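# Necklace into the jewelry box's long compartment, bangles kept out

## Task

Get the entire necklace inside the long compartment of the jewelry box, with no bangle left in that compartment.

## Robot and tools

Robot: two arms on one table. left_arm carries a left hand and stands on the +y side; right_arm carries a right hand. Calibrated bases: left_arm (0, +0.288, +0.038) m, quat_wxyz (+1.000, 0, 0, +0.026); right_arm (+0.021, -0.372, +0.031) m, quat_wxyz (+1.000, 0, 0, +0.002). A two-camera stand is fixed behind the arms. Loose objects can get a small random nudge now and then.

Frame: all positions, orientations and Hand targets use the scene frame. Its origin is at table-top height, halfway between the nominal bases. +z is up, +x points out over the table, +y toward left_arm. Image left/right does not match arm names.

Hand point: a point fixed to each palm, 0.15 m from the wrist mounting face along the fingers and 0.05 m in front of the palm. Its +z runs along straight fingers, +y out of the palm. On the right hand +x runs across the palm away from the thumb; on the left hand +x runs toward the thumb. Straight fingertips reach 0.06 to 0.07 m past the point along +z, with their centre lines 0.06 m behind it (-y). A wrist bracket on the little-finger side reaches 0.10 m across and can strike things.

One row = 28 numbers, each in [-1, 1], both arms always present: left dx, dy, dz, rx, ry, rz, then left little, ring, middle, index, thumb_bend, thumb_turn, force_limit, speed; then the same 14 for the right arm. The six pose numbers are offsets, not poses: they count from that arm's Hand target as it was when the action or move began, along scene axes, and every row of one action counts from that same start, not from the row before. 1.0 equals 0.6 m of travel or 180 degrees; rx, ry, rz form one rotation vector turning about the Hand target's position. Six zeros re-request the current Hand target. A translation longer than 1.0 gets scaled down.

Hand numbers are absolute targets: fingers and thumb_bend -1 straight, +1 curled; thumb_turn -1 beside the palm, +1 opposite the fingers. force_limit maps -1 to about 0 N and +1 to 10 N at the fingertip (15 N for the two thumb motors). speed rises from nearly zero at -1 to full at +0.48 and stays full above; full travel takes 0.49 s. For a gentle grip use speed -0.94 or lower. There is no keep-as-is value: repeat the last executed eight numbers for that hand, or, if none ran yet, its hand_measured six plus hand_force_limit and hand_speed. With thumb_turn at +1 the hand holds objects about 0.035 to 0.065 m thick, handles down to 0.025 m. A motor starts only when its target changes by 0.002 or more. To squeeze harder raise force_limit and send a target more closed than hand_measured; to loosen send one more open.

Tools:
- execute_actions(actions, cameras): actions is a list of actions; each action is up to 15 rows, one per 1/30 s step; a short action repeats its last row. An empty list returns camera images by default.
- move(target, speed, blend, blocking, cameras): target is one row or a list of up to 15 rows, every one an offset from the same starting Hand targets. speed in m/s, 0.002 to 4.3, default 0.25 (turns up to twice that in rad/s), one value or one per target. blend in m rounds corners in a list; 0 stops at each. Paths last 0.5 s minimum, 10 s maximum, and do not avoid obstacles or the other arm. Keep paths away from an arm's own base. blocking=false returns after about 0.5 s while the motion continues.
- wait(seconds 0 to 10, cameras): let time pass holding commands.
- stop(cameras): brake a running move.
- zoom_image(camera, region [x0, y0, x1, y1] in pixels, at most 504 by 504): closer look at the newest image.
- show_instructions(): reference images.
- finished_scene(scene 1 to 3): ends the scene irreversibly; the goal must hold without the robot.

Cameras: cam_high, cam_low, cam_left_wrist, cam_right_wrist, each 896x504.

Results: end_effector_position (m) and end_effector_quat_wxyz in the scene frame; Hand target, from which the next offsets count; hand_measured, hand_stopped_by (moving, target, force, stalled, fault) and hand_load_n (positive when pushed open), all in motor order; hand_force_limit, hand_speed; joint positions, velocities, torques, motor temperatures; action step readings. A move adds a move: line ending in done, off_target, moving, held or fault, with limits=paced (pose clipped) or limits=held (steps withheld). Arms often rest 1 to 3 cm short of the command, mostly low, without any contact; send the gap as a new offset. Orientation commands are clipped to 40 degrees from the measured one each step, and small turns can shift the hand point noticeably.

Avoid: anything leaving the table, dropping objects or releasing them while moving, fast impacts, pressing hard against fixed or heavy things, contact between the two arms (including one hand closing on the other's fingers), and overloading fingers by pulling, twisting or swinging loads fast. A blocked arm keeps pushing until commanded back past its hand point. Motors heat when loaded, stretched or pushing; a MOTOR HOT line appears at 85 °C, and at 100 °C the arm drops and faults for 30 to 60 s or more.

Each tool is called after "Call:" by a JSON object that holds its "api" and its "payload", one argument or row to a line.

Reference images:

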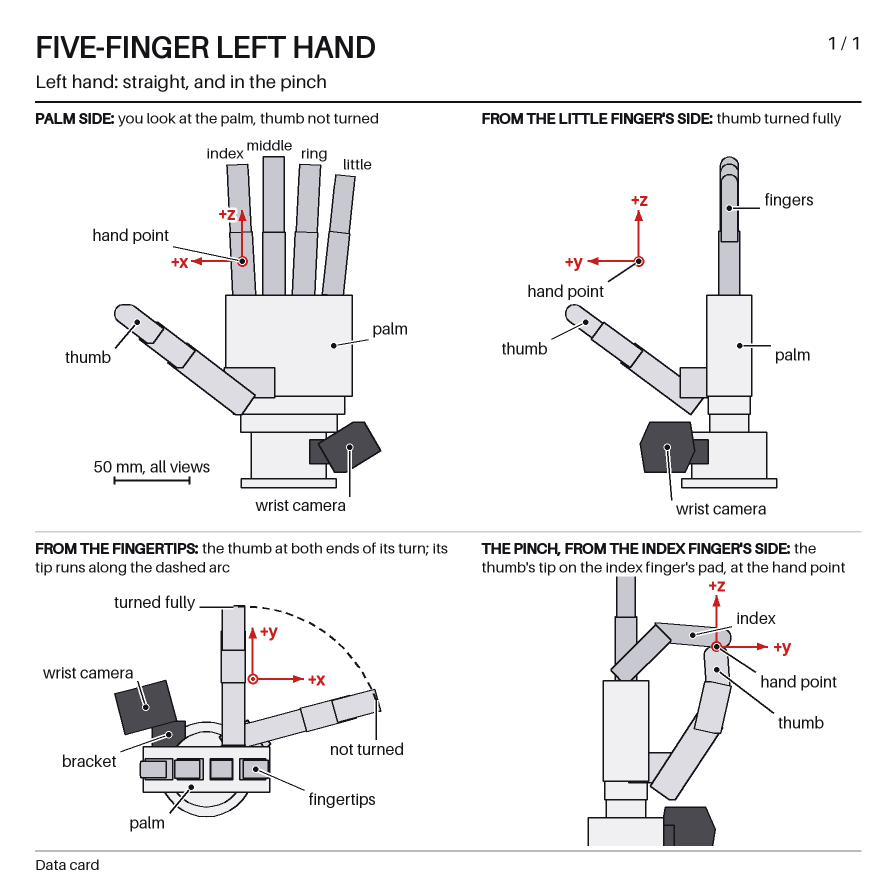

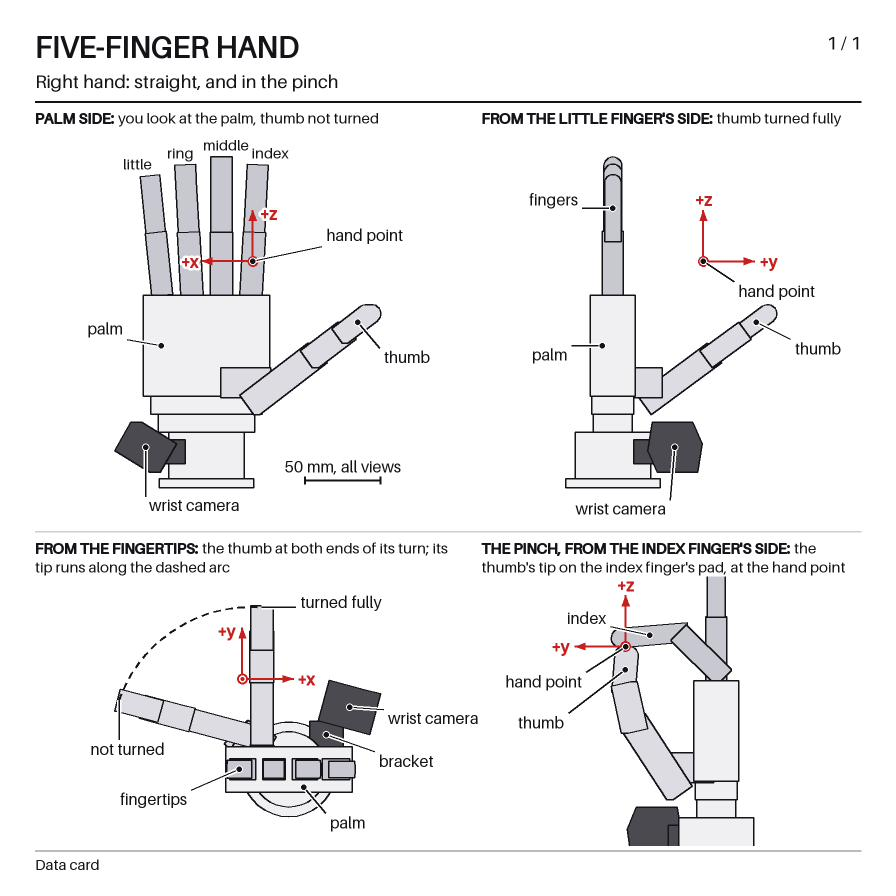

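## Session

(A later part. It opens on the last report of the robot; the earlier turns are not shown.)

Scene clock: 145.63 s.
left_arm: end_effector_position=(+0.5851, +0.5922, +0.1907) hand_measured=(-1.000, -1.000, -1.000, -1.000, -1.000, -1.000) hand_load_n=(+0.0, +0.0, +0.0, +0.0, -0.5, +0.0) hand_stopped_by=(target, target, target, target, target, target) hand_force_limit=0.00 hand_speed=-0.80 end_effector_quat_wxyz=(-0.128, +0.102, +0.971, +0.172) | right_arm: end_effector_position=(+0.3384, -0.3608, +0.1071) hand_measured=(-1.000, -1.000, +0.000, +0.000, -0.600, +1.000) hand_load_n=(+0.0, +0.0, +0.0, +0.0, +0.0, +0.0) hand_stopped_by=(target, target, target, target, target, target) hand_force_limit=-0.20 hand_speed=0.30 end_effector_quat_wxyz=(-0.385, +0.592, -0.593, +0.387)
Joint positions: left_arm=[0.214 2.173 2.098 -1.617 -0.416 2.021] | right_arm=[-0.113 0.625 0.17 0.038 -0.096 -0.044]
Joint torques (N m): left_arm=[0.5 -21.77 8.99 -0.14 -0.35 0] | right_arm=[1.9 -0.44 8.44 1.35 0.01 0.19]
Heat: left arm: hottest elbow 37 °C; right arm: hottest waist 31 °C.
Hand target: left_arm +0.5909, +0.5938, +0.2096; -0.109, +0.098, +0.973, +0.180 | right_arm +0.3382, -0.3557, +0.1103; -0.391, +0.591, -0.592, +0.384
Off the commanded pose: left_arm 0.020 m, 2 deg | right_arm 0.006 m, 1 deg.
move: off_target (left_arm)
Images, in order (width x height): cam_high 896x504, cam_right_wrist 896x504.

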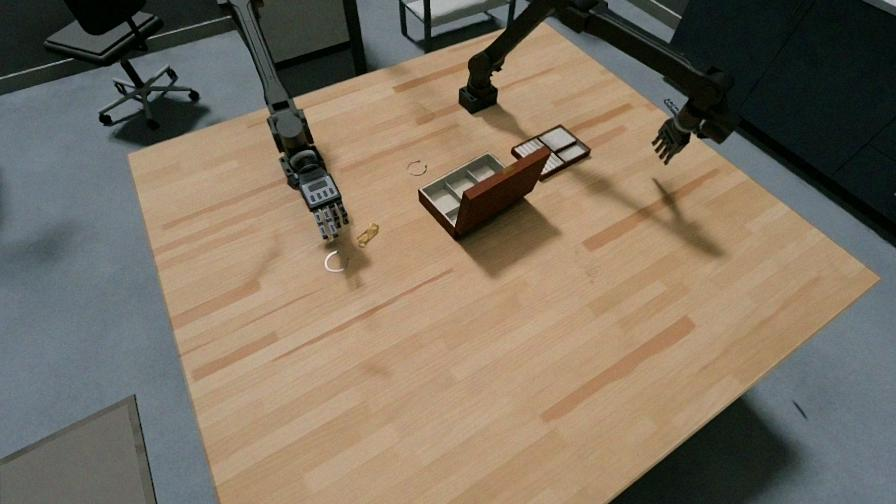

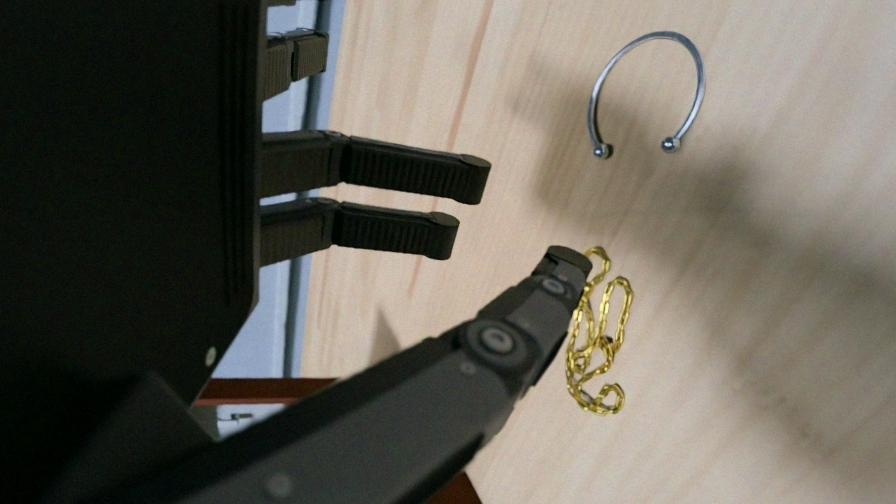

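Call:
{"api": "move", "payload": {
  "target": [
    [0,0,0,0,0,0,-1,-1,-1,-1,-1,-1,0,-0.8,0.023,0.083,-0.05,0,-0.075,0,-1,-1,-0.3,-0.3,-0.15,1,-0.2,0.3],
    [0,0,0,0,0,0,-1,-1,-1,-1,-1,-1,0,-0.8,0.023,0.083,-0.134,0,-0.075,0,-1,-1,-0.3,-0.3,-0.15,1,-0.2,0.3]
  ],
  "speed": 0.12,
  "cameras": ["cam_right_wrist","cam_high"]
}}

Call:
{"api": "zoom_image", "payload": {
  "camera": "cam_high",
  "region": [330, 200, 400, 260]
}}

Scene clock: 148.83 s.
left_arm: end_effector_position=(+0.5851, +0.5922, +0.1907) hand_measured=(-1.000, -1.000, -1.000, -1.000, -1.000, -1.000) hand_load_n=(+0.0, +0.0, +0.0, +0.0, +0.0, +0.0) hand_stopped_by=(target, target, target, target, target, target) hand_force_limit=0.00 hand_speed=-0.80 end_effector_quat_wxyz=(-0.128, +0.102, +0.971, +0.172) | right_arm: end_effector_position=(+0.3463, -0.3126, +0.0739) hand_measured=(-1.000, -1.000, -0.300, -0.300, -0.150, +1.000) hand_load_n=(+0.0, +0.0, +0.0, -0.5, +0.0, +0.0) hand_stopped_by=(target, target, target, target, target, target) hand_force_limit=-0.20 hand_speed=0.30 end_effector_quat_wxyz=(-0.433, +0.560, -0.553, +0.439)
Joint positions: left_arm=[0.214 2.173 2.098 -1.617 -0.416 2.021] | right_arm=[0.196 0.995 0.007 0.741 0.195 0.035]
Joint torques (N m): left_arm=[0.91 -21.89 9.01 -0.08 -0.36 -0.01] | right_arm=[0.67 -1.61 5.9 1.33 -0.13 0.05]
Heat: left arm: hottest elbow 37 °C; right arm: hottest waist 31 °C.
Hand target: left_arm +0.5909, +0.5938, +0.2096; -0.109, +0.098, +0.973, +0.180 | right_arm +0.3468, -0.3127, +0.0759; -0.434, +0.560, -0.553, +0.439 (not the last commanded pose)
Off the commanded pose: left_arm 0.020 m, 2 deg | right_arm 0.045 m, 4 deg.
move: held (right_arm; a check stopped the path), off_target (left_arm); path passed 1 of 2 targets; limits=held
pose unreachable (right arm): on one or more control steps of this call, first in action 0 (counted from 0), this arm could not follow its commanded pose, so it was not sent that pose on those steps. It may still have moved: this result reports where it is.
cause: moving toward the commanded pose would bring two parts of the arm too close to each other (joints 2 (shoulder) and 3 (elbow) lie between them).
Images, in order (width x height): cam_high 896x504, cam_right_wrist 896x504.

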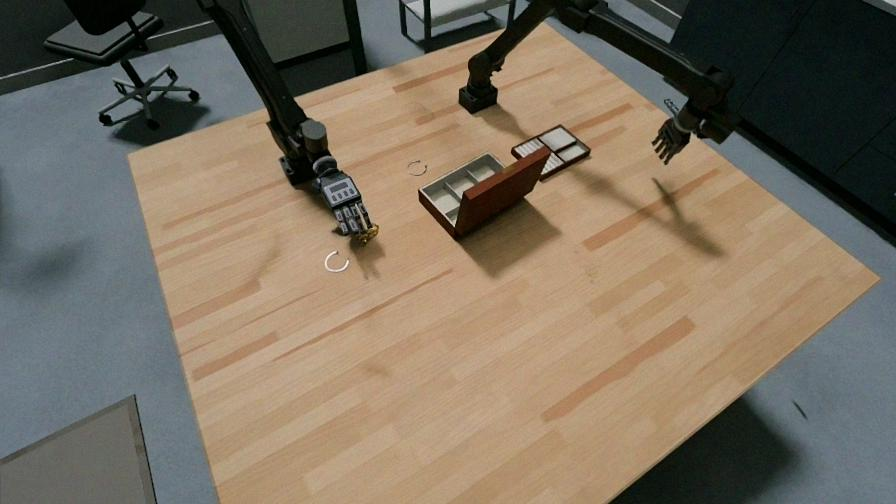

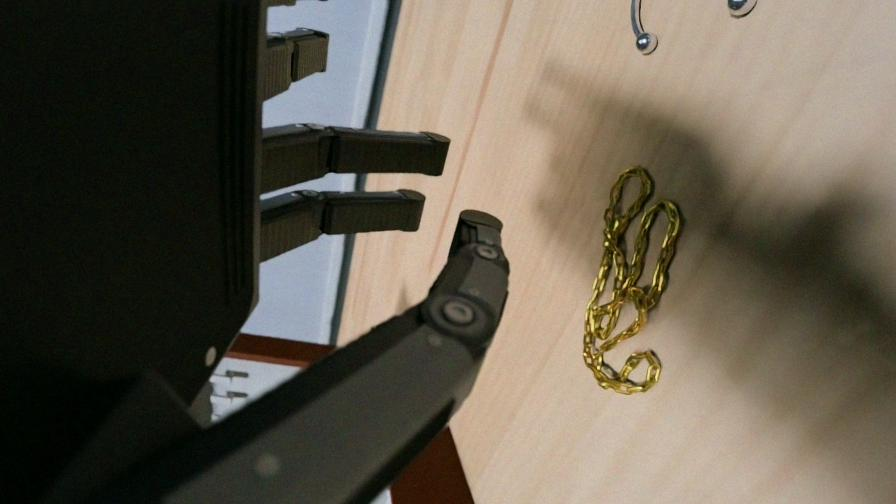

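Scaled by 7.200 from the camera's 896x504 image, which has a finer 1280x720 frame.

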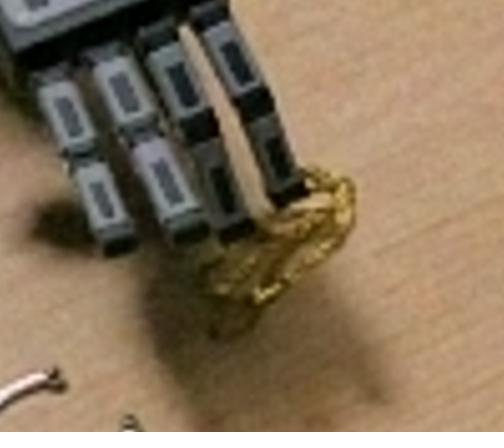

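Call:
{"api": "move", "payload": {
  "target": [
    [0,0,0,0,0,0,-1,-1,-1,-1,-1,-1,0,-0.8,0.02,-0.01,-0.01,0,0.035,0,-1,-1,-0.1,-0.1,-0.15,1,-0.2,0.0],
    [0,0,0,0,0,0,-1,-1,-1,-1,-1,-1,0,-0.8,0.02,-0.01,-0.07,0,0.035,0,-1,-1,-0.1,-0.1,-0.15,1,-0.2,0.0]
  ],
  "speed": 0.1,
  "cameras": ["cam_right_wrist","cam_high"]
}}

Call:
{"api": "zoom_image", "payload": {
  "camera": "cam_high",
  "region": [330, 200, 400, 260]
}}

Scene clock: 153.93 s.
left_arm: end_effector_position=(+0.5851, +0.5922, +0.1907) hand_measured=(-1.000, -1.000, -1.000, -1.000, -1.000, -1.000) hand_load_n=(+0.0, +0.0, +0.0, +0.0, +0.0, +0.0) hand_stopped_by=(target, target, target, target, target, target) hand_force_limit=0.00 hand_speed=-0.80 end_effector_quat_wxyz=(-0.128, +0.102, +0.971, +0.172) | right_arm: end_effector_position=(+0.3532, -0.3149, +0.0305) hand_measured=(-1.000, -1.000, -0.100, -0.100, -0.150, +1.000) hand_load_n=(+0.0, +0.0, +0.0, +0.0, +0.0, +0.0) hand_stopped_by=(target, target, target, target, target, target) hand_force_limit=-0.20 hand_speed=0.00 end_effector_quat_wxyz=(-0.399, +0.591, -0.575, +0.401)
Joint positions: left_arm=[0.214 2.173 2.098 -1.617 -0.416 2.021] | right_arm=[0.148 1.285 0.051 0.863 0.132 0.035]
Joint torques (N m): left_arm=[0.38 -22.01 8.9 -0.09 -0.35 0] | right_arm=[-0.26 -1.44 4.59 2.78 -0.12 0.05]
Heat: left arm: hottest elbow 37 °C; right arm: hottest waist 31 °C.
Hand target: left_arm +0.5909, +0.5938, +0.2096; -0.109, +0.098, +0.973, +0.180 | right_arm +0.3588, -0.3187, +0.0339; -0.402, +0.583, -0.576, +0.408
Off the commanded pose: left_arm 0.020 m, 2 deg | right_arm 0.008 m, 1 deg.
move: off_target (left_arm)
Images, in order (width x height): cam_high 896x504, cam_right_wrist 896x504.

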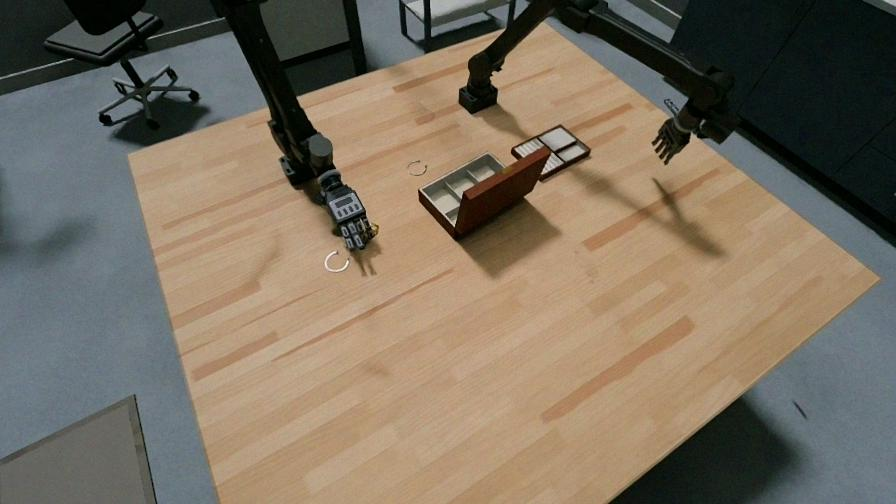

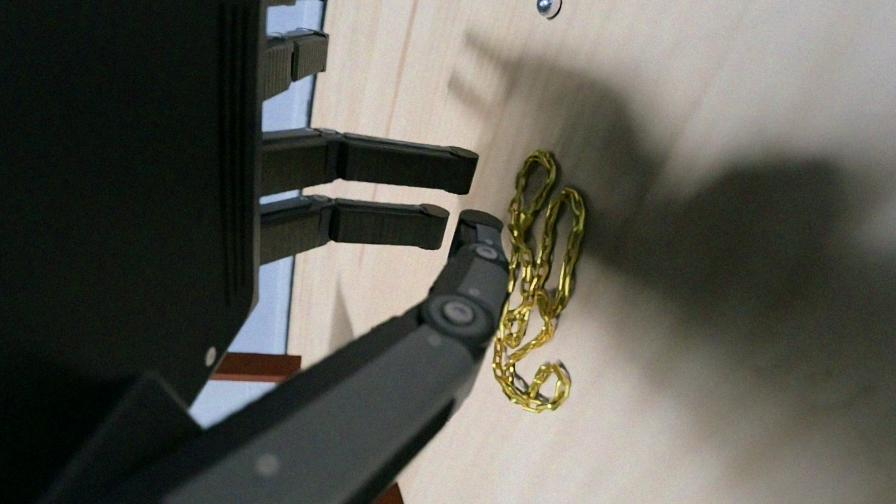

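Scaled by 7.200 from the camera's 896x504 image, which has a finer 1280x720 frame.

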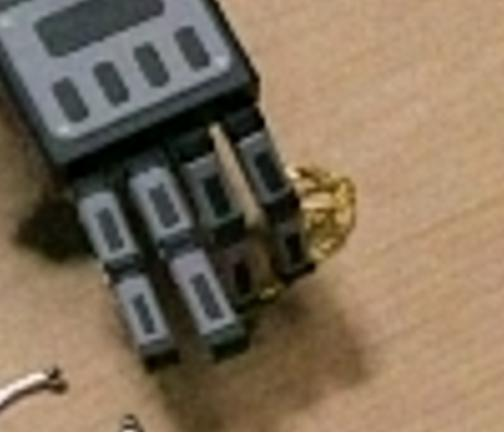

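Call:
{"api": "move", "payload": {
  "target": [
    [0,0,0,0,0,0,-1,-1,-1,-1,-1,-1,0,-0.8,-0.008,0.0,-0.023,0,0,0,-1,-1,-0.1,-0.1,-0.15,1,-0.2,0.0]
  ],
  "speed": 0.06,
  "cameras": ["cam_right_wrist"]
}}

Call:
{"api": "zoom_image", "payload": {
  "camera": "cam_right_wrist",
  "region": [400, 120, 600, 320]
}}

Scene clock: 155.97 s.
left_arm: end_effector_position=(+0.5851, +0.5922, +0.1907) hand_measured=(-1.000, -1.000, -1.000, -1.000, -1.000, -1.000) hand_load_n=(+0.0, +0.0, +0.0, +0.0, +0.5, +0.0) hand_stopped_by=(target, target, target, target, target, target) hand_force_limit=0.00 hand_speed=-0.80 end_effector_quat_wxyz=(-0.128, +0.102, +0.971, +0.172) | right_arm: end_effector_position=(+0.3532, -0.3149, +0.0196) hand_measured=(-1.000, -1.000, -0.100, -0.100, -0.150, +1.000) hand_load_n=(+0.0, +0.0, +0.0, +0.0, +0.0, +0.0) hand_stopped_by=(target, target, target, target, target, target) hand_force_limit=-0.20 hand_speed=0.00 end_effector_quat_wxyz=(-0.402, +0.589, -0.574, +0.404)
Joint positions: left_arm=[0.214 2.173 2.098 -1.617 -0.416 2.021] | right_arm=[0.148 1.427 0.041 1.024 0.132 0.035]
Joint torques (N m): left_arm=[0.62 -21.66 8.99 -0.17 -0.34 0.01] | right_arm=[0.03 -2.08 2.86 2.85 0.02 0.07]
Heat: left arm: hottest elbow 37 °C; right arm: hottest waist 31 °C.
Hand target: left_arm +0.5909, +0.5938, +0.2096; -0.109, +0.098, +0.973, +0.180 | right_arm +0.3540, -0.3187, +0.0201; -0.402, +0.583, -0.576, +0.408
Off the commanded pose: left_arm 0.020 m, 2 deg | right_arm 0.004 m, 1 deg.
move: off_target (left_arm)
Images, in order (width x height): cam_right_wrist 896x504.

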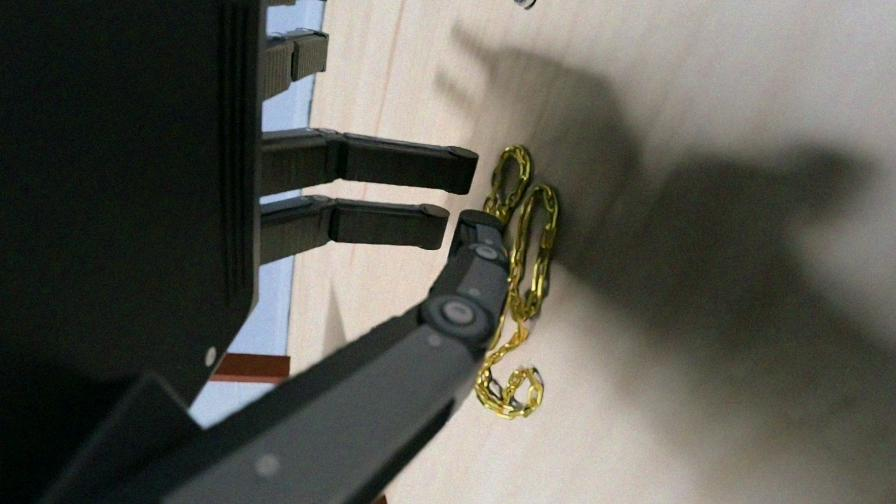

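Scaled by 2.520 from the camera's 896x504 image, which has a finer 1280x720 frame.

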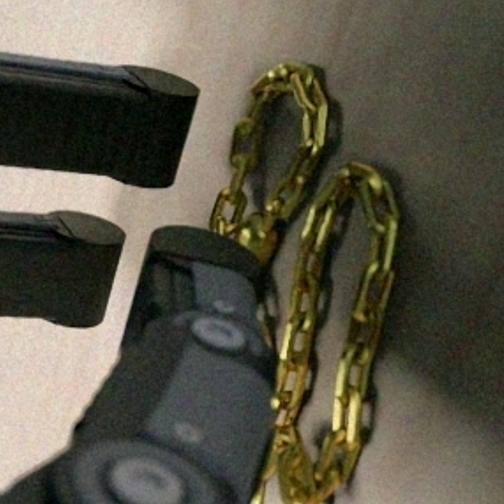

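Call:
{"api": "move", "payload": {
  "target": [
    [0,0,0,0,0,0,-1,-1,-1,-1,-1,-1,0,-0.8,-0.02,0.0,0.0,0,0,0,-1,-1,-0.1,-0.1,-0.15,1,-0.2,0.0],
    [0,0,0,0,0,0,-1,-1,-1,-1,-1,-1,0,-0.8,-0.022,0.0,-0.012,0,0,0,-1,-1,-0.1,-0.1,-0.15,1,-0.2,0.0]
  ],
  "speed": 0.06,
  "cameras": ["cam_right_wrist"]
}}

Call:
{"api": "zoom_image", "payload": {
  "camera": "cam_right_wrist",
  "region": [400, 120, 600, 320]
}}

Scene clock: 158.60 s.
left_arm: end_effector_position=(+0.5851, +0.5922, +0.1907) hand_measured=(-1.000, -1.000, -1.000, -1.000, -1.000, -1.000) hand_load_n=(+0.0, +0.0, +0.0, +0.0, -0.5, +0.0) hand_stopped_by=(target, target, target, target, target, target) hand_force_limit=0.00 hand_speed=-0.80 end_effector_quat_wxyz=(-0.128, +0.102, +0.971, +0.172) | right_arm: end_effector_position=(+0.3420, -0.3183, +0.0128) hand_measured=(-1.000, -1.000, -0.100, -0.100, -0.150, +1.000) hand_load_n=(+0.0, +0.0, +0.0, +0.0, +0.5, +0.0) hand_stopped_by=(target, target, target, target, target, target) hand_force_limit=-0.20 hand_speed=0.00 end_effector_quat_wxyz=(-0.400, +0.586, -0.575, +0.407)
Joint positions: left_arm=[0.214 2.173 2.098 -1.617 -0.416 2.021] | right_arm=[0.148 1.498 0.009 1.129 0.141 0.035]
Joint torques (N m): left_arm=[0.56 -21.83 8.98 -0.13 -0.34 -0.02] | right_arm=[0.85 -2.2 1.95 2.82 0.11 0.11]
Heat: left arm: hottest elbow 37 °C; right arm: hottest waist 31 °C.
Hand target: left_arm +0.5909, +0.5938, +0.2096; -0.109, +0.098, +0.973, +0.180 | right_arm +0.3408, -0.3187, +0.0129; -0.402, +0.583, -0.576, +0.408
Off the commanded pose: left_arm 0.020 m, 2 deg | right_arm 0.001 m, 1 deg.
move: off_target (left_arm)
Images, in order (width x height): cam_right_wrist 896x504.

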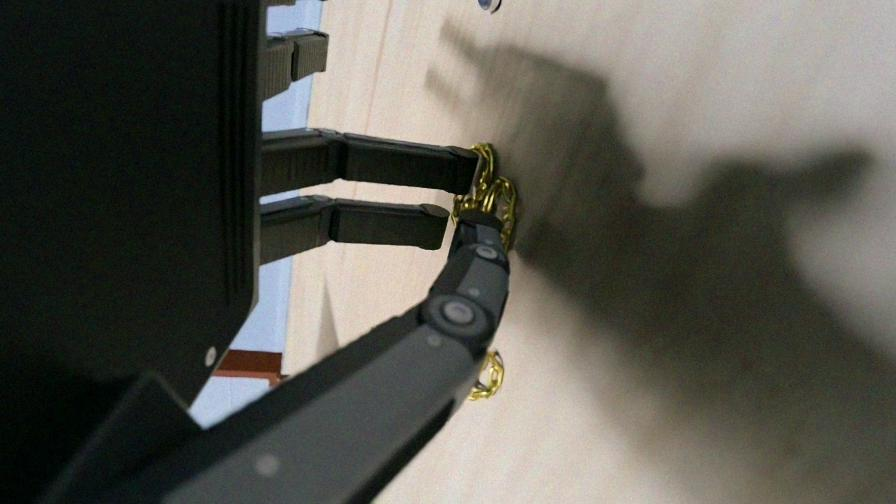

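Scaled by 2.520 from the camera's 896x504 image, which has a finer 1280x720 frame.

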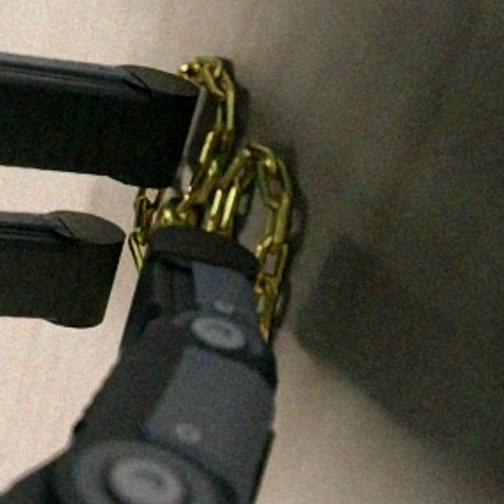

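Call:
{"api": "execute_actions", "payload": {
  "actions": [
    [[0,0,0,0,0,0,-1,-1,-1,-1,-1,-1,0,-0.8,0.004,0,-0.008,0,0,0,-1,-1,0.1,0.1,-0.15,1,-0.2,-0.6]],
    [[0,0,0,0,0,0,-1,-1,-1,-1,-1,-1,0,-0.8,0.004,0,-0.008,0,0,0,-1,-1,0.6,0.6,-0.15,1,0.0,-0.8]],
    [[0,0,0,0,0,0,-1,-1,-1,-1,-1,-1,0,-0.8,0,0,-0.004,0,0,0,-1,-1,0.6,0.6,-0.15,1,0.0,-0.8]],
    [[0,0,0,0,0,0,-1,-1,-1,-1,-1,-1,0,-0.8,0,0,0,0,0,0,-1,-1,0.6,0.6,-0.15,1,0.0,-0.8]]
  ],
  "cameras": ["cam_right_wrist"]
}}

Call:
{"api": "zoom_image", "payload": {
  "camera": "cam_right_wrist",
  "region": [400, 120, 600, 320]
}}

Scene clock: 161.67 s.
left_arm: end_effector_position=(+0.5851, +0.5922, +0.1907) hand_measured=(-1.000, -1.000, -1.000, -1.000, -1.000, -1.000) hand_load_n=(+0.5, +0.0, +0.0, +0.0, +0.0, +0.0) hand_stopped_by=(target, target, target, target, target, target) hand_force_limit=0.00 hand_speed=-0.80 end_effector_quat_wxyz=(-0.128, +0.102, +0.971, +0.172) | right_arm: end_effector_position=(+0.3494, -0.3171, +0.0085) hand_measured=(-1.000, -1.000, +0.244, +0.282, -0.150, +1.000) hand_load_n=(+0.0, +0.0, +3.0, +4.0, +1.5, -4.0) hand_stopped_by=(target, target, force, force, target, target) hand_force_limit=0.00 hand_speed=-0.80 end_effector_quat_wxyz=(-0.410, +0.579, -0.570, +0.414)
Joint positions: left_arm=[0.214 2.173 2.098 -1.617 -0.416 2.021] | right_arm=[0.148 1.654 0.018 1.305 0.141 0.035]
Joint torques (N m): left_arm=[0.62 -21.6 8.99 -0.09 -0.35 0] | right_arm=[0.56 -1.96 1.28 1.94 -0.05 0.1]
Heat: left arm: hottest elbow 37 °C; right arm: hottest waist 31 °C.
Hand target: left_arm +0.5909, +0.5938, +0.2096; -0.109, +0.098, +0.973, +0.180 | right_arm +0.3457, -0.3187, +0.0008; -0.402, +0.583, -0.576, +0.408
Off the commanded pose: left_arm 0.020 m, 2 deg | right_arm 0.009 m, 1 deg.
Step readings (end_effector_position of left_arm | right_arm):
0: (+0.5851, +0.5922, +0.1907) | (+0.3421, -0.3183, +0.0129)
1: (+0.5851, +0.5922, +0.1907) | (+0.3421, -0.3183, +0.0129)
2: (+0.5851, +0.5922, +0.1907) | (+0.3423, -0.3182, +0.0131)
4: (+0.5851, +0.5922, +0.1907) | (+0.3424, -0.3182, +0.0120)
8: (+0.5851, +0.5922, +0.1907) | (+0.3427, -0.3181, +0.0101)
15: (+0.5851, +0.5922, +0.1907) | (+0.3433, -0.3180, +0.0101)
16: (+0.5851, +0.5922, +0.1907) | (+0.3434, -0.3180, +0.0101)
17: (+0.5851, +0.5922, +0.1907) | (+0.3434, -0.3180, +0.0100)
19: (+0.5851, +0.5922, +0.1907) | (+0.3443, -0.3179, +0.0097)
23: (+0.5851, +0.5922, +0.1907) | (+0.3478, -0.3174, +0.0091)
30: (+0.5851, +0.5922, +0.1907) | (+0.3484, -0.3173, +0.0087)
31: (+0.5851, +0.5922, +0.1907) | (+0.3484, -0.3173, +0.0087)
32: (+0.5851, +0.5922, +0.1907) | (+0.3485, -0.3173, +0.0086)
34: (+0.5851, +0.5922, +0.1907) | (+0.3487, -0.3172, +0.0086)
38: (+0.5851, +0.5922, +0.1907) | (+0.3492, -0.3172, +0.0086)
45: (+0.5851, +0.5922, +0.1907) | (+0.3494, -0.3171, +0.0086)
46: (+0.5851, +0.5922, +0.1907) | (+0.3494, -0.3171, +0.0086)
47: (+0.5851, +0.5922, +0.1907) | (+0.3493, -0.3171, +0.0085)
49: (+0.5851, +0.5922, +0.1907) | (+0.3494, -0.3171, +0.0085)
53: (+0.5851, +0.5922, +0.1907) | (+0.3494, -0.3171, +0.0086)
60: (+0.5851, +0.5922, +0.1907) | (+0.3494, -0.3171, +0.0086)
Images, in order (width x height): cam_right_wrist 896x504.

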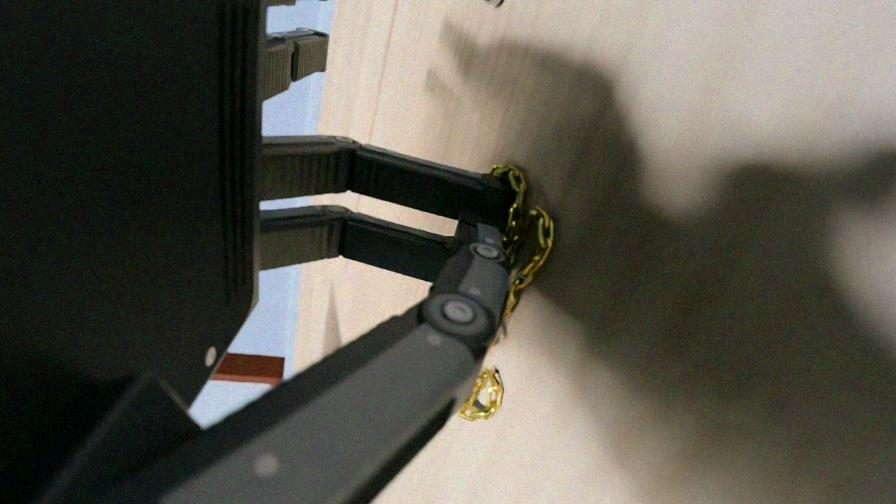

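Scaled by 2.520 from the camera's 896x504 image, which has a finer 1280x720 frame.

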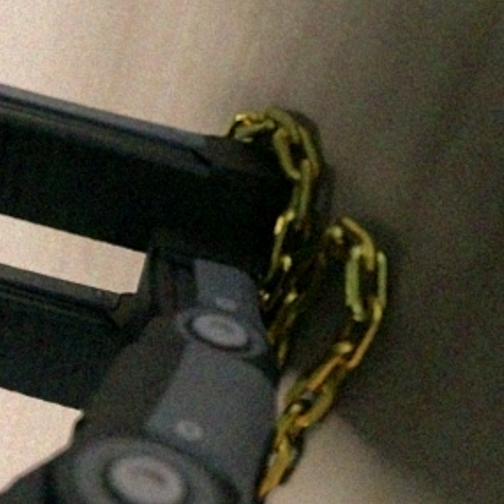

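Call:
{"api": "move", "payload": {
  "target": [0,0,0,0,0,0,-1,-1,-1,-1,-1,-1,0,-0.8,0.04,0,0.167,0,0,0,-1,-1,0.6,0.6,-0.15,1,0.0,-0.8],
  "speed": 0.08,
  "cameras": ["cam_high", "cam_right_wrist"]
}}

Scene clock: 165.90 s.
left_arm: end_effector_position=(+0.5851, +0.5922, +0.1907) hand_measured=(-1.000, -1.000, -1.000, -1.000, -1.000, -1.000) hand_load_n=(+0.0, +0.0, +0.0, +0.0, +0.0, +0.0) hand_stopped_by=(target, target, target, target, target, target) hand_force_limit=0.00 hand_speed=-0.80 end_effector_quat_wxyz=(-0.128, +0.102, +0.971, +0.172) | right_arm: end_effector_position=(+0.3498, -0.3163, +0.0767) hand_measured=(-1.000, -1.000, +0.244, +0.282, -0.150, +1.000) hand_load_n=(+0.0, +0.0, +4.5, +4.0, +1.5, -4.5) hand_stopped_by=(target, target, force, force, target, target) hand_force_limit=0.00 hand_speed=-0.80 end_effector_quat_wxyz=(-0.391, +0.596, -0.580, +0.394)
Joint positions: left_arm=[0.214 2.173 2.098 -1.617 -0.416 2.021] | right_arm=[0.141 0.848 0.118 0.332 0.125 0.035]
Joint torques (N m): left_arm=[0.56 -21.89 8.9 -0.17 -0.35 0.01] | right_arm=[-0.26 -1.32 10.73 1.32 -0.13 0.01]
Heat: left arm: hottest elbow 37 °C; right arm: hottest waist 31 °C.
Hand target: left_arm +0.5909, +0.5938, +0.2096; -0.109, +0.098, +0.973, +0.180 | right_arm +0.3697, -0.3186, +0.1011; -0.403, +0.583, -0.576, +0.408
Off the commanded pose: left_arm 0.020 m, 2 deg | right_arm 0.032 m, 3 deg.
move: off_target (left_arm, right_arm)
Images, in order (width x height): cam_high 896x504, cam_right_wrist 896x504.

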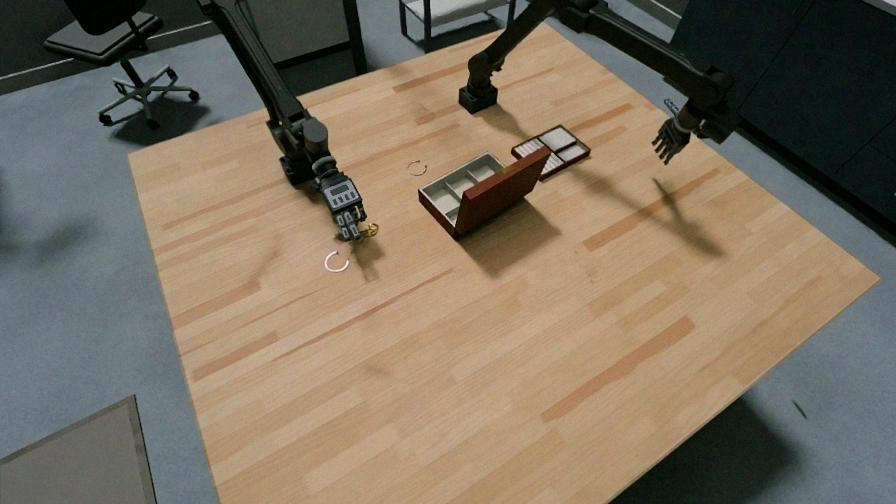

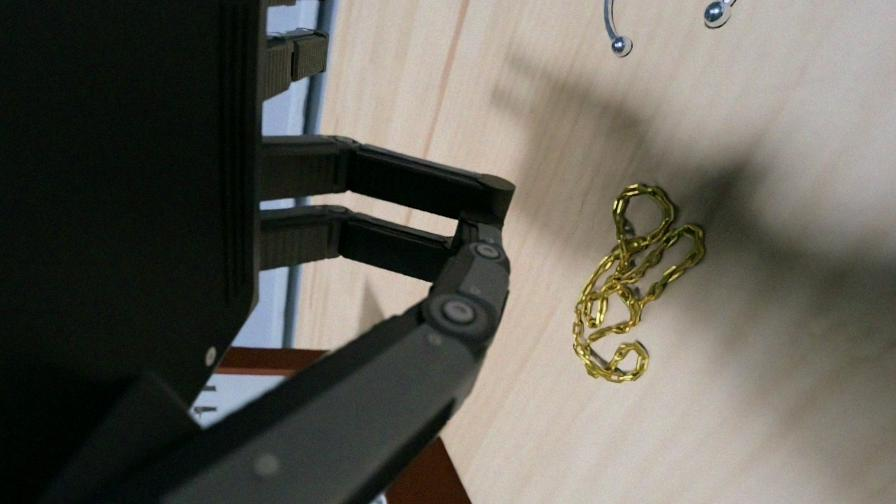

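Call:
{"api": "zoom_image", "payload": {
  "camera": "cam_high",
  "region": [320, 200, 420, 270]
}}

Scaled by 5.040 from the camera's 896x504 image, which has a finer 1280x720 frame.

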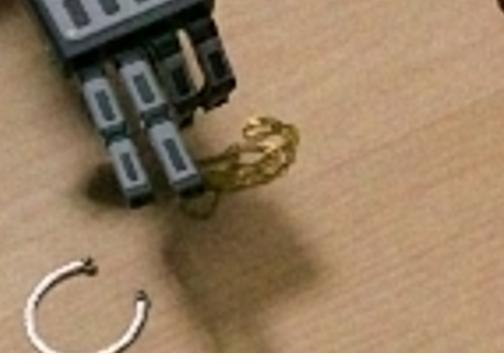

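Call:
{"api": "move", "payload": {
  "target": [0,0,0,0,0,0,-1,-1,-1,-1,-1,-1,0,-0.8,-0.083,0.063,-0.018,0,0.083,0,-0.1,-0.1,-0.1,-0.1,-0.6,-1,-0.2,0.2],
  "speed": 0.12,
  "cameras": ["cam_high", "cam_right_wrist"]
}}

Scene clock: 172.80 s.
left_arm: end_effector_position=(+0.5851, +0.5922, +0.1907) hand_measured=(-1.000, -1.000, -1.000, -1.000, -1.000, -1.000) hand_load_n=(+0.0, +0.0, +0.0, +0.0, +0.0, +0.0) hand_stopped_by=(target, target, target, target, target, target) hand_force_limit=0.00 hand_speed=-0.80 end_effector_quat_wxyz=(-0.128, +0.102, +0.971, +0.172) | right_arm: end_effector_position=(+0.3027, -0.2920, +0.0613) hand_measured=(-0.100, -0.100, -0.100, -0.100, -0.600, -1.000) hand_load_n=(+0.0, +0.0, +0.0, +0.0, +0.0, +0.0) hand_stopped_by=(target, target, target, target, target, target) hand_force_limit=-0.20 hand_speed=0.20 end_effector_quat_wxyz=(-0.300, +0.642, -0.628, +0.322)
Joint positions: left_arm=[0.214 2.173 2.098 -1.617 -0.416 2.021] | right_arm=[0.32 0.735 0.214 -0.171 0.273 0.173]
Joint torques (N m): left_arm=[0.44 -21.83 8.98 -0.12 -0.35 0] | right_arm=[1.9 -1.08 11.75 1.05 0.21 0.22]
Heat: left arm: hottest elbow 37 °C; right arm: hottest elbow 32 °C.
Hand target: left_arm +0.5909, +0.5938, +0.2096; -0.109, +0.098, +0.973, +0.180 | right_arm +0.3198, -0.2809, +0.0903; -0.324, +0.631, -0.624, +0.329
Off the commanded pose: left_arm 0.020 m, 2 deg | right_arm 0.036 m, 3 deg.
move: off_target (left_arm, right_arm)
Images, in order (width x height): cam_high 896x504, cam_right_wrist 896x504.

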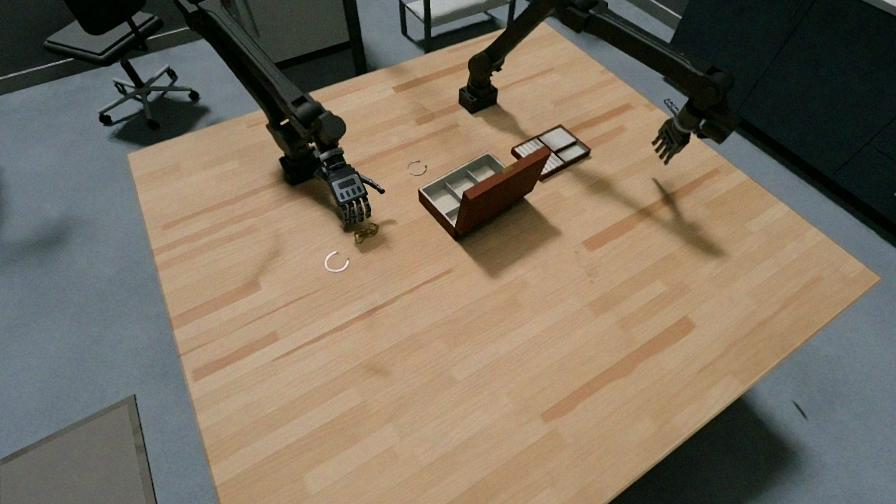

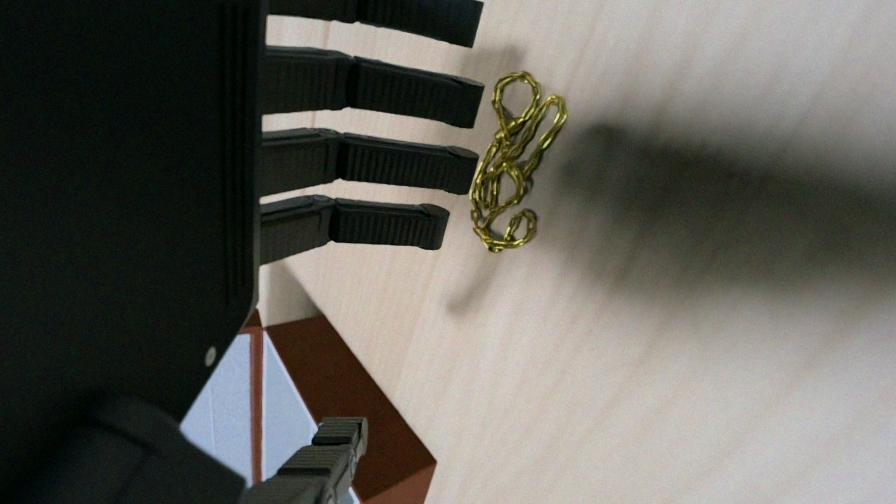

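Call:
{"api": "zoom_image", "payload": {
  "camera": "cam_high",
  "region": [320, 200, 420, 270]
}}

Call:
{"api": "zoom_image", "payload": {
  "camera": "cam_right_wrist",
  "region": [400, 0, 700, 300]
}}

Scaled by 5.040 from the camera's 896x504 image, which has a finer 1280x720 frame.

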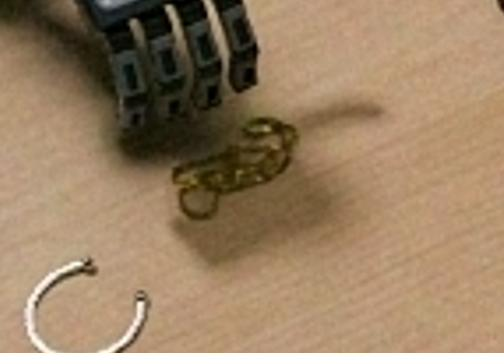

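Scaled by 1.680 from the camera's 896x504 image, which has a finer 1280x720 frame.

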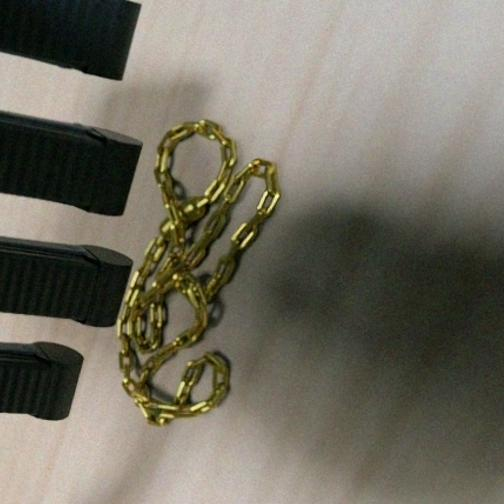

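Call:
{"api": "move", "payload": {
  "target": [0,0,0,0,0,0,-1,-1,-1,-1,-1,-1,0,-0.8,-0.036,0.022,0.0,0,0.056,0,-0.1,-0.1,-0.1,-0.1,-0.6,-1,-0.2,0.2],
  "speed": 0.12,
  "cameras": ["cam_high", "cam_right_wrist"]
}}

Call:
{"api": "zoom_image", "payload": {
  "camera": "cam_high",
  "region": [320, 200, 420, 270]
}}

Scene clock: 176.33 s.
left_arm: end_effector_position=(+0.5851, +0.5922, +0.1907) hand_measured=(-1.000, -1.000, -1.000, -1.000, -1.000, -1.000) hand_load_n=(+0.0, +0.0, +0.0, +0.0, +0.0, +0.0) hand_stopped_by=(target, target, target, target, target, target) hand_force_limit=0.00 hand_speed=-0.80 end_effector_quat_wxyz=(-0.128, +0.102, +0.971, +0.172) | right_arm: end_effector_position=(+0.2831, -0.2796, +0.0680) hand_measured=(-0.100, -0.100, -0.100, -0.100, -0.600, -1.000) hand_load_n=(+0.0, +0.0, +0.0, +0.0, +0.0, -0.5) hand_stopped_by=(target, target, target, target, target, target) hand_force_limit=-0.20 hand_speed=0.20 end_effector_quat_wxyz=(-0.251, +0.662, -0.652, +0.270)
Joint positions: left_arm=[0.214 2.173 2.098 -1.617 -0.416 2.021] | right_arm=[0.37 0.754 0.313 -0.416 0.272 0.255]
Joint torques (N m): left_arm=[0.38 -21.6 8.92 -0.13 -0.35 -0.01] | right_arm=[1.9 0.15 11.88 0.88 0.05 0.22]
Heat: left arm: hottest elbow 37 °C; right arm: hottest elbow 32 °C.
Hand target: left_arm +0.5909, +0.5938, +0.2096; -0.109, +0.098, +0.973, +0.180 | right_arm +0.2982, -0.2676, +0.0903; -0.268, +0.657, -0.650, +0.272
Off the commanded pose: left_arm 0.020 m, 2 deg | right_arm 0.029 m, 2 deg.
move: off_target (left_arm, right_arm)
Images, in order (width x height): cam_high 896x504, cam_right_wrist 896x504.

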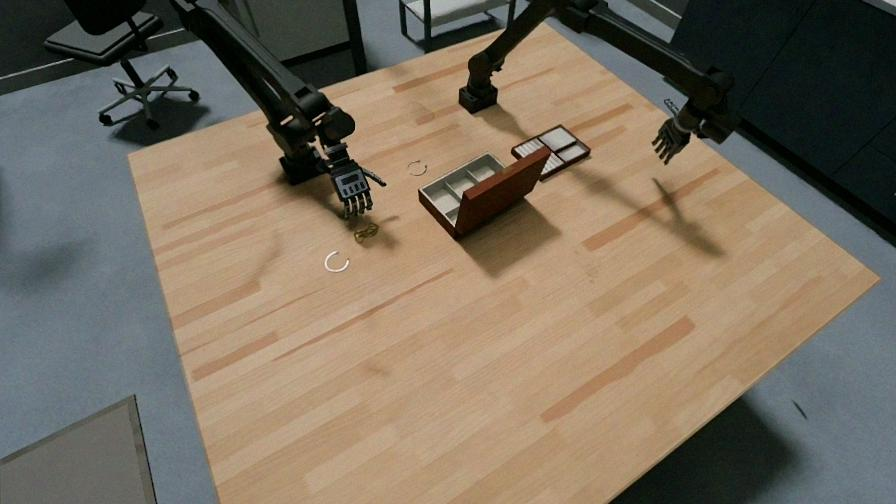

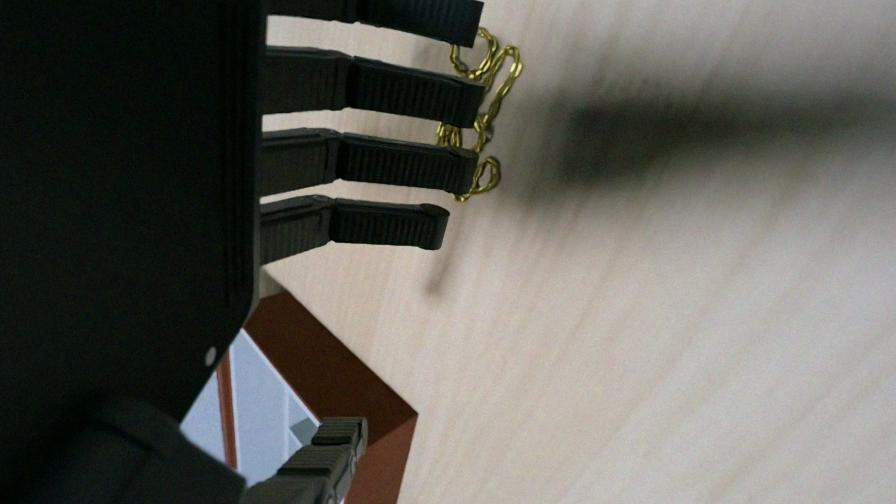

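Scaled by 5.040 from the camera's 896x504 image, which has a finer 1280x720 frame.

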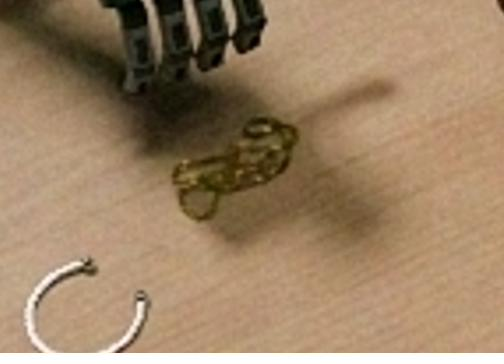

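Call:
{"api": "move", "payload": {
  "target": [0,0,0,0,0,0,-1,-1,-1,-1,-1,-1,0,-0.8,-0.010,-0.021,-0.1,0,0,0,-0.1,-0.1,-0.1,-0.1,-0.6,-1,-0.2,0.2],
  "speed": 0.08,
  "cameras": ["cam_high", "cam_right_wrist"]
}}

Call:
{"api": "zoom_image", "payload": {
  "camera": "cam_high",
  "region": [320, 200, 420, 270]
}}

Scene clock: 178.93 s.
left_arm: end_effector_position=(+0.5851, +0.5922, +0.1907) hand_measured=(-1.000, -1.000, -1.000, -1.000, -1.000, -1.000) hand_load_n=(+0.0, +0.0, +0.0, +0.0, -0.5, +0.0) hand_stopped_by=(target, target, target, target, target, target) hand_force_limit=0.00 hand_speed=-0.80 end_effector_quat_wxyz=(-0.128, +0.102, +0.971, +0.172) | right_arm: end_effector_position=(+0.2874, -0.2772, +0.0304) hand_measured=(-0.100, -0.100, -0.100, -0.100, -0.600, -1.000) hand_load_n=(+0.0, +0.0, +0.0, +0.0, +0.0, +0.0) hand_stopped_by=(target, target, target, target, target, target) hand_force_limit=-0.20 hand_speed=0.20 end_effector_quat_wxyz=(-0.267, +0.659, -0.650, +0.267)
Joint positions: left_arm=[0.214 2.173 2.098 -1.617 -0.416 2.021] | right_arm=[0.352 0.873 0.228 -0.182 0.242 0.247]
Joint torques (N m): left_arm=[0.79 -21.71 9.02 -0.2 -0.34 0.01] | right_arm=[-0.26 -0.09 7.23 2.26 -0.04 -0.09]
Heat: left arm: hottest elbow 37 °C; right arm: hottest elbow 32 °C.
Hand target: left_arm +0.5909, +0.5938, +0.2096; -0.109, +0.098, +0.973, +0.180 | right_arm +0.2922, -0.2803, +0.0303; -0.268, +0.657, -0.650, +0.272
Off the commanded pose: left_arm 0.020 m, 2 deg | right_arm 0.006 m, 1 deg.
move: off_target (left_arm)
Images, in order (width x height): cam_high 896x504, cam_right_wrist 896x504.

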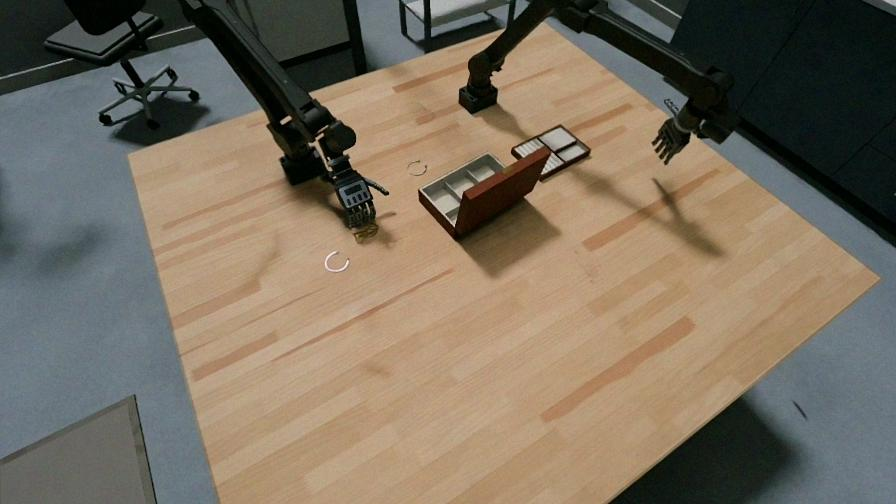

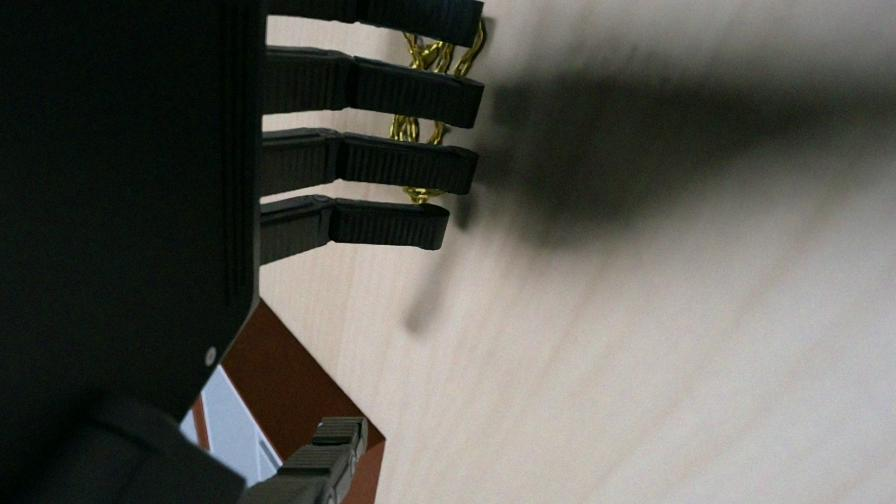

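Scaled by 5.040 from the camera's 896x504 image, which has a finer 1280x720 frame.

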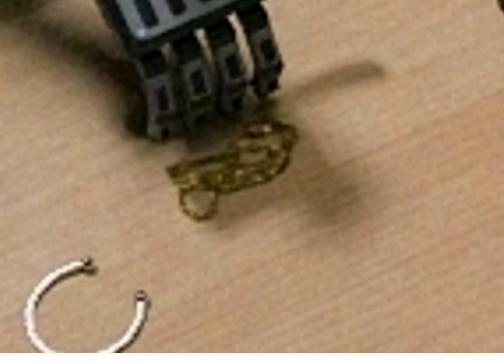

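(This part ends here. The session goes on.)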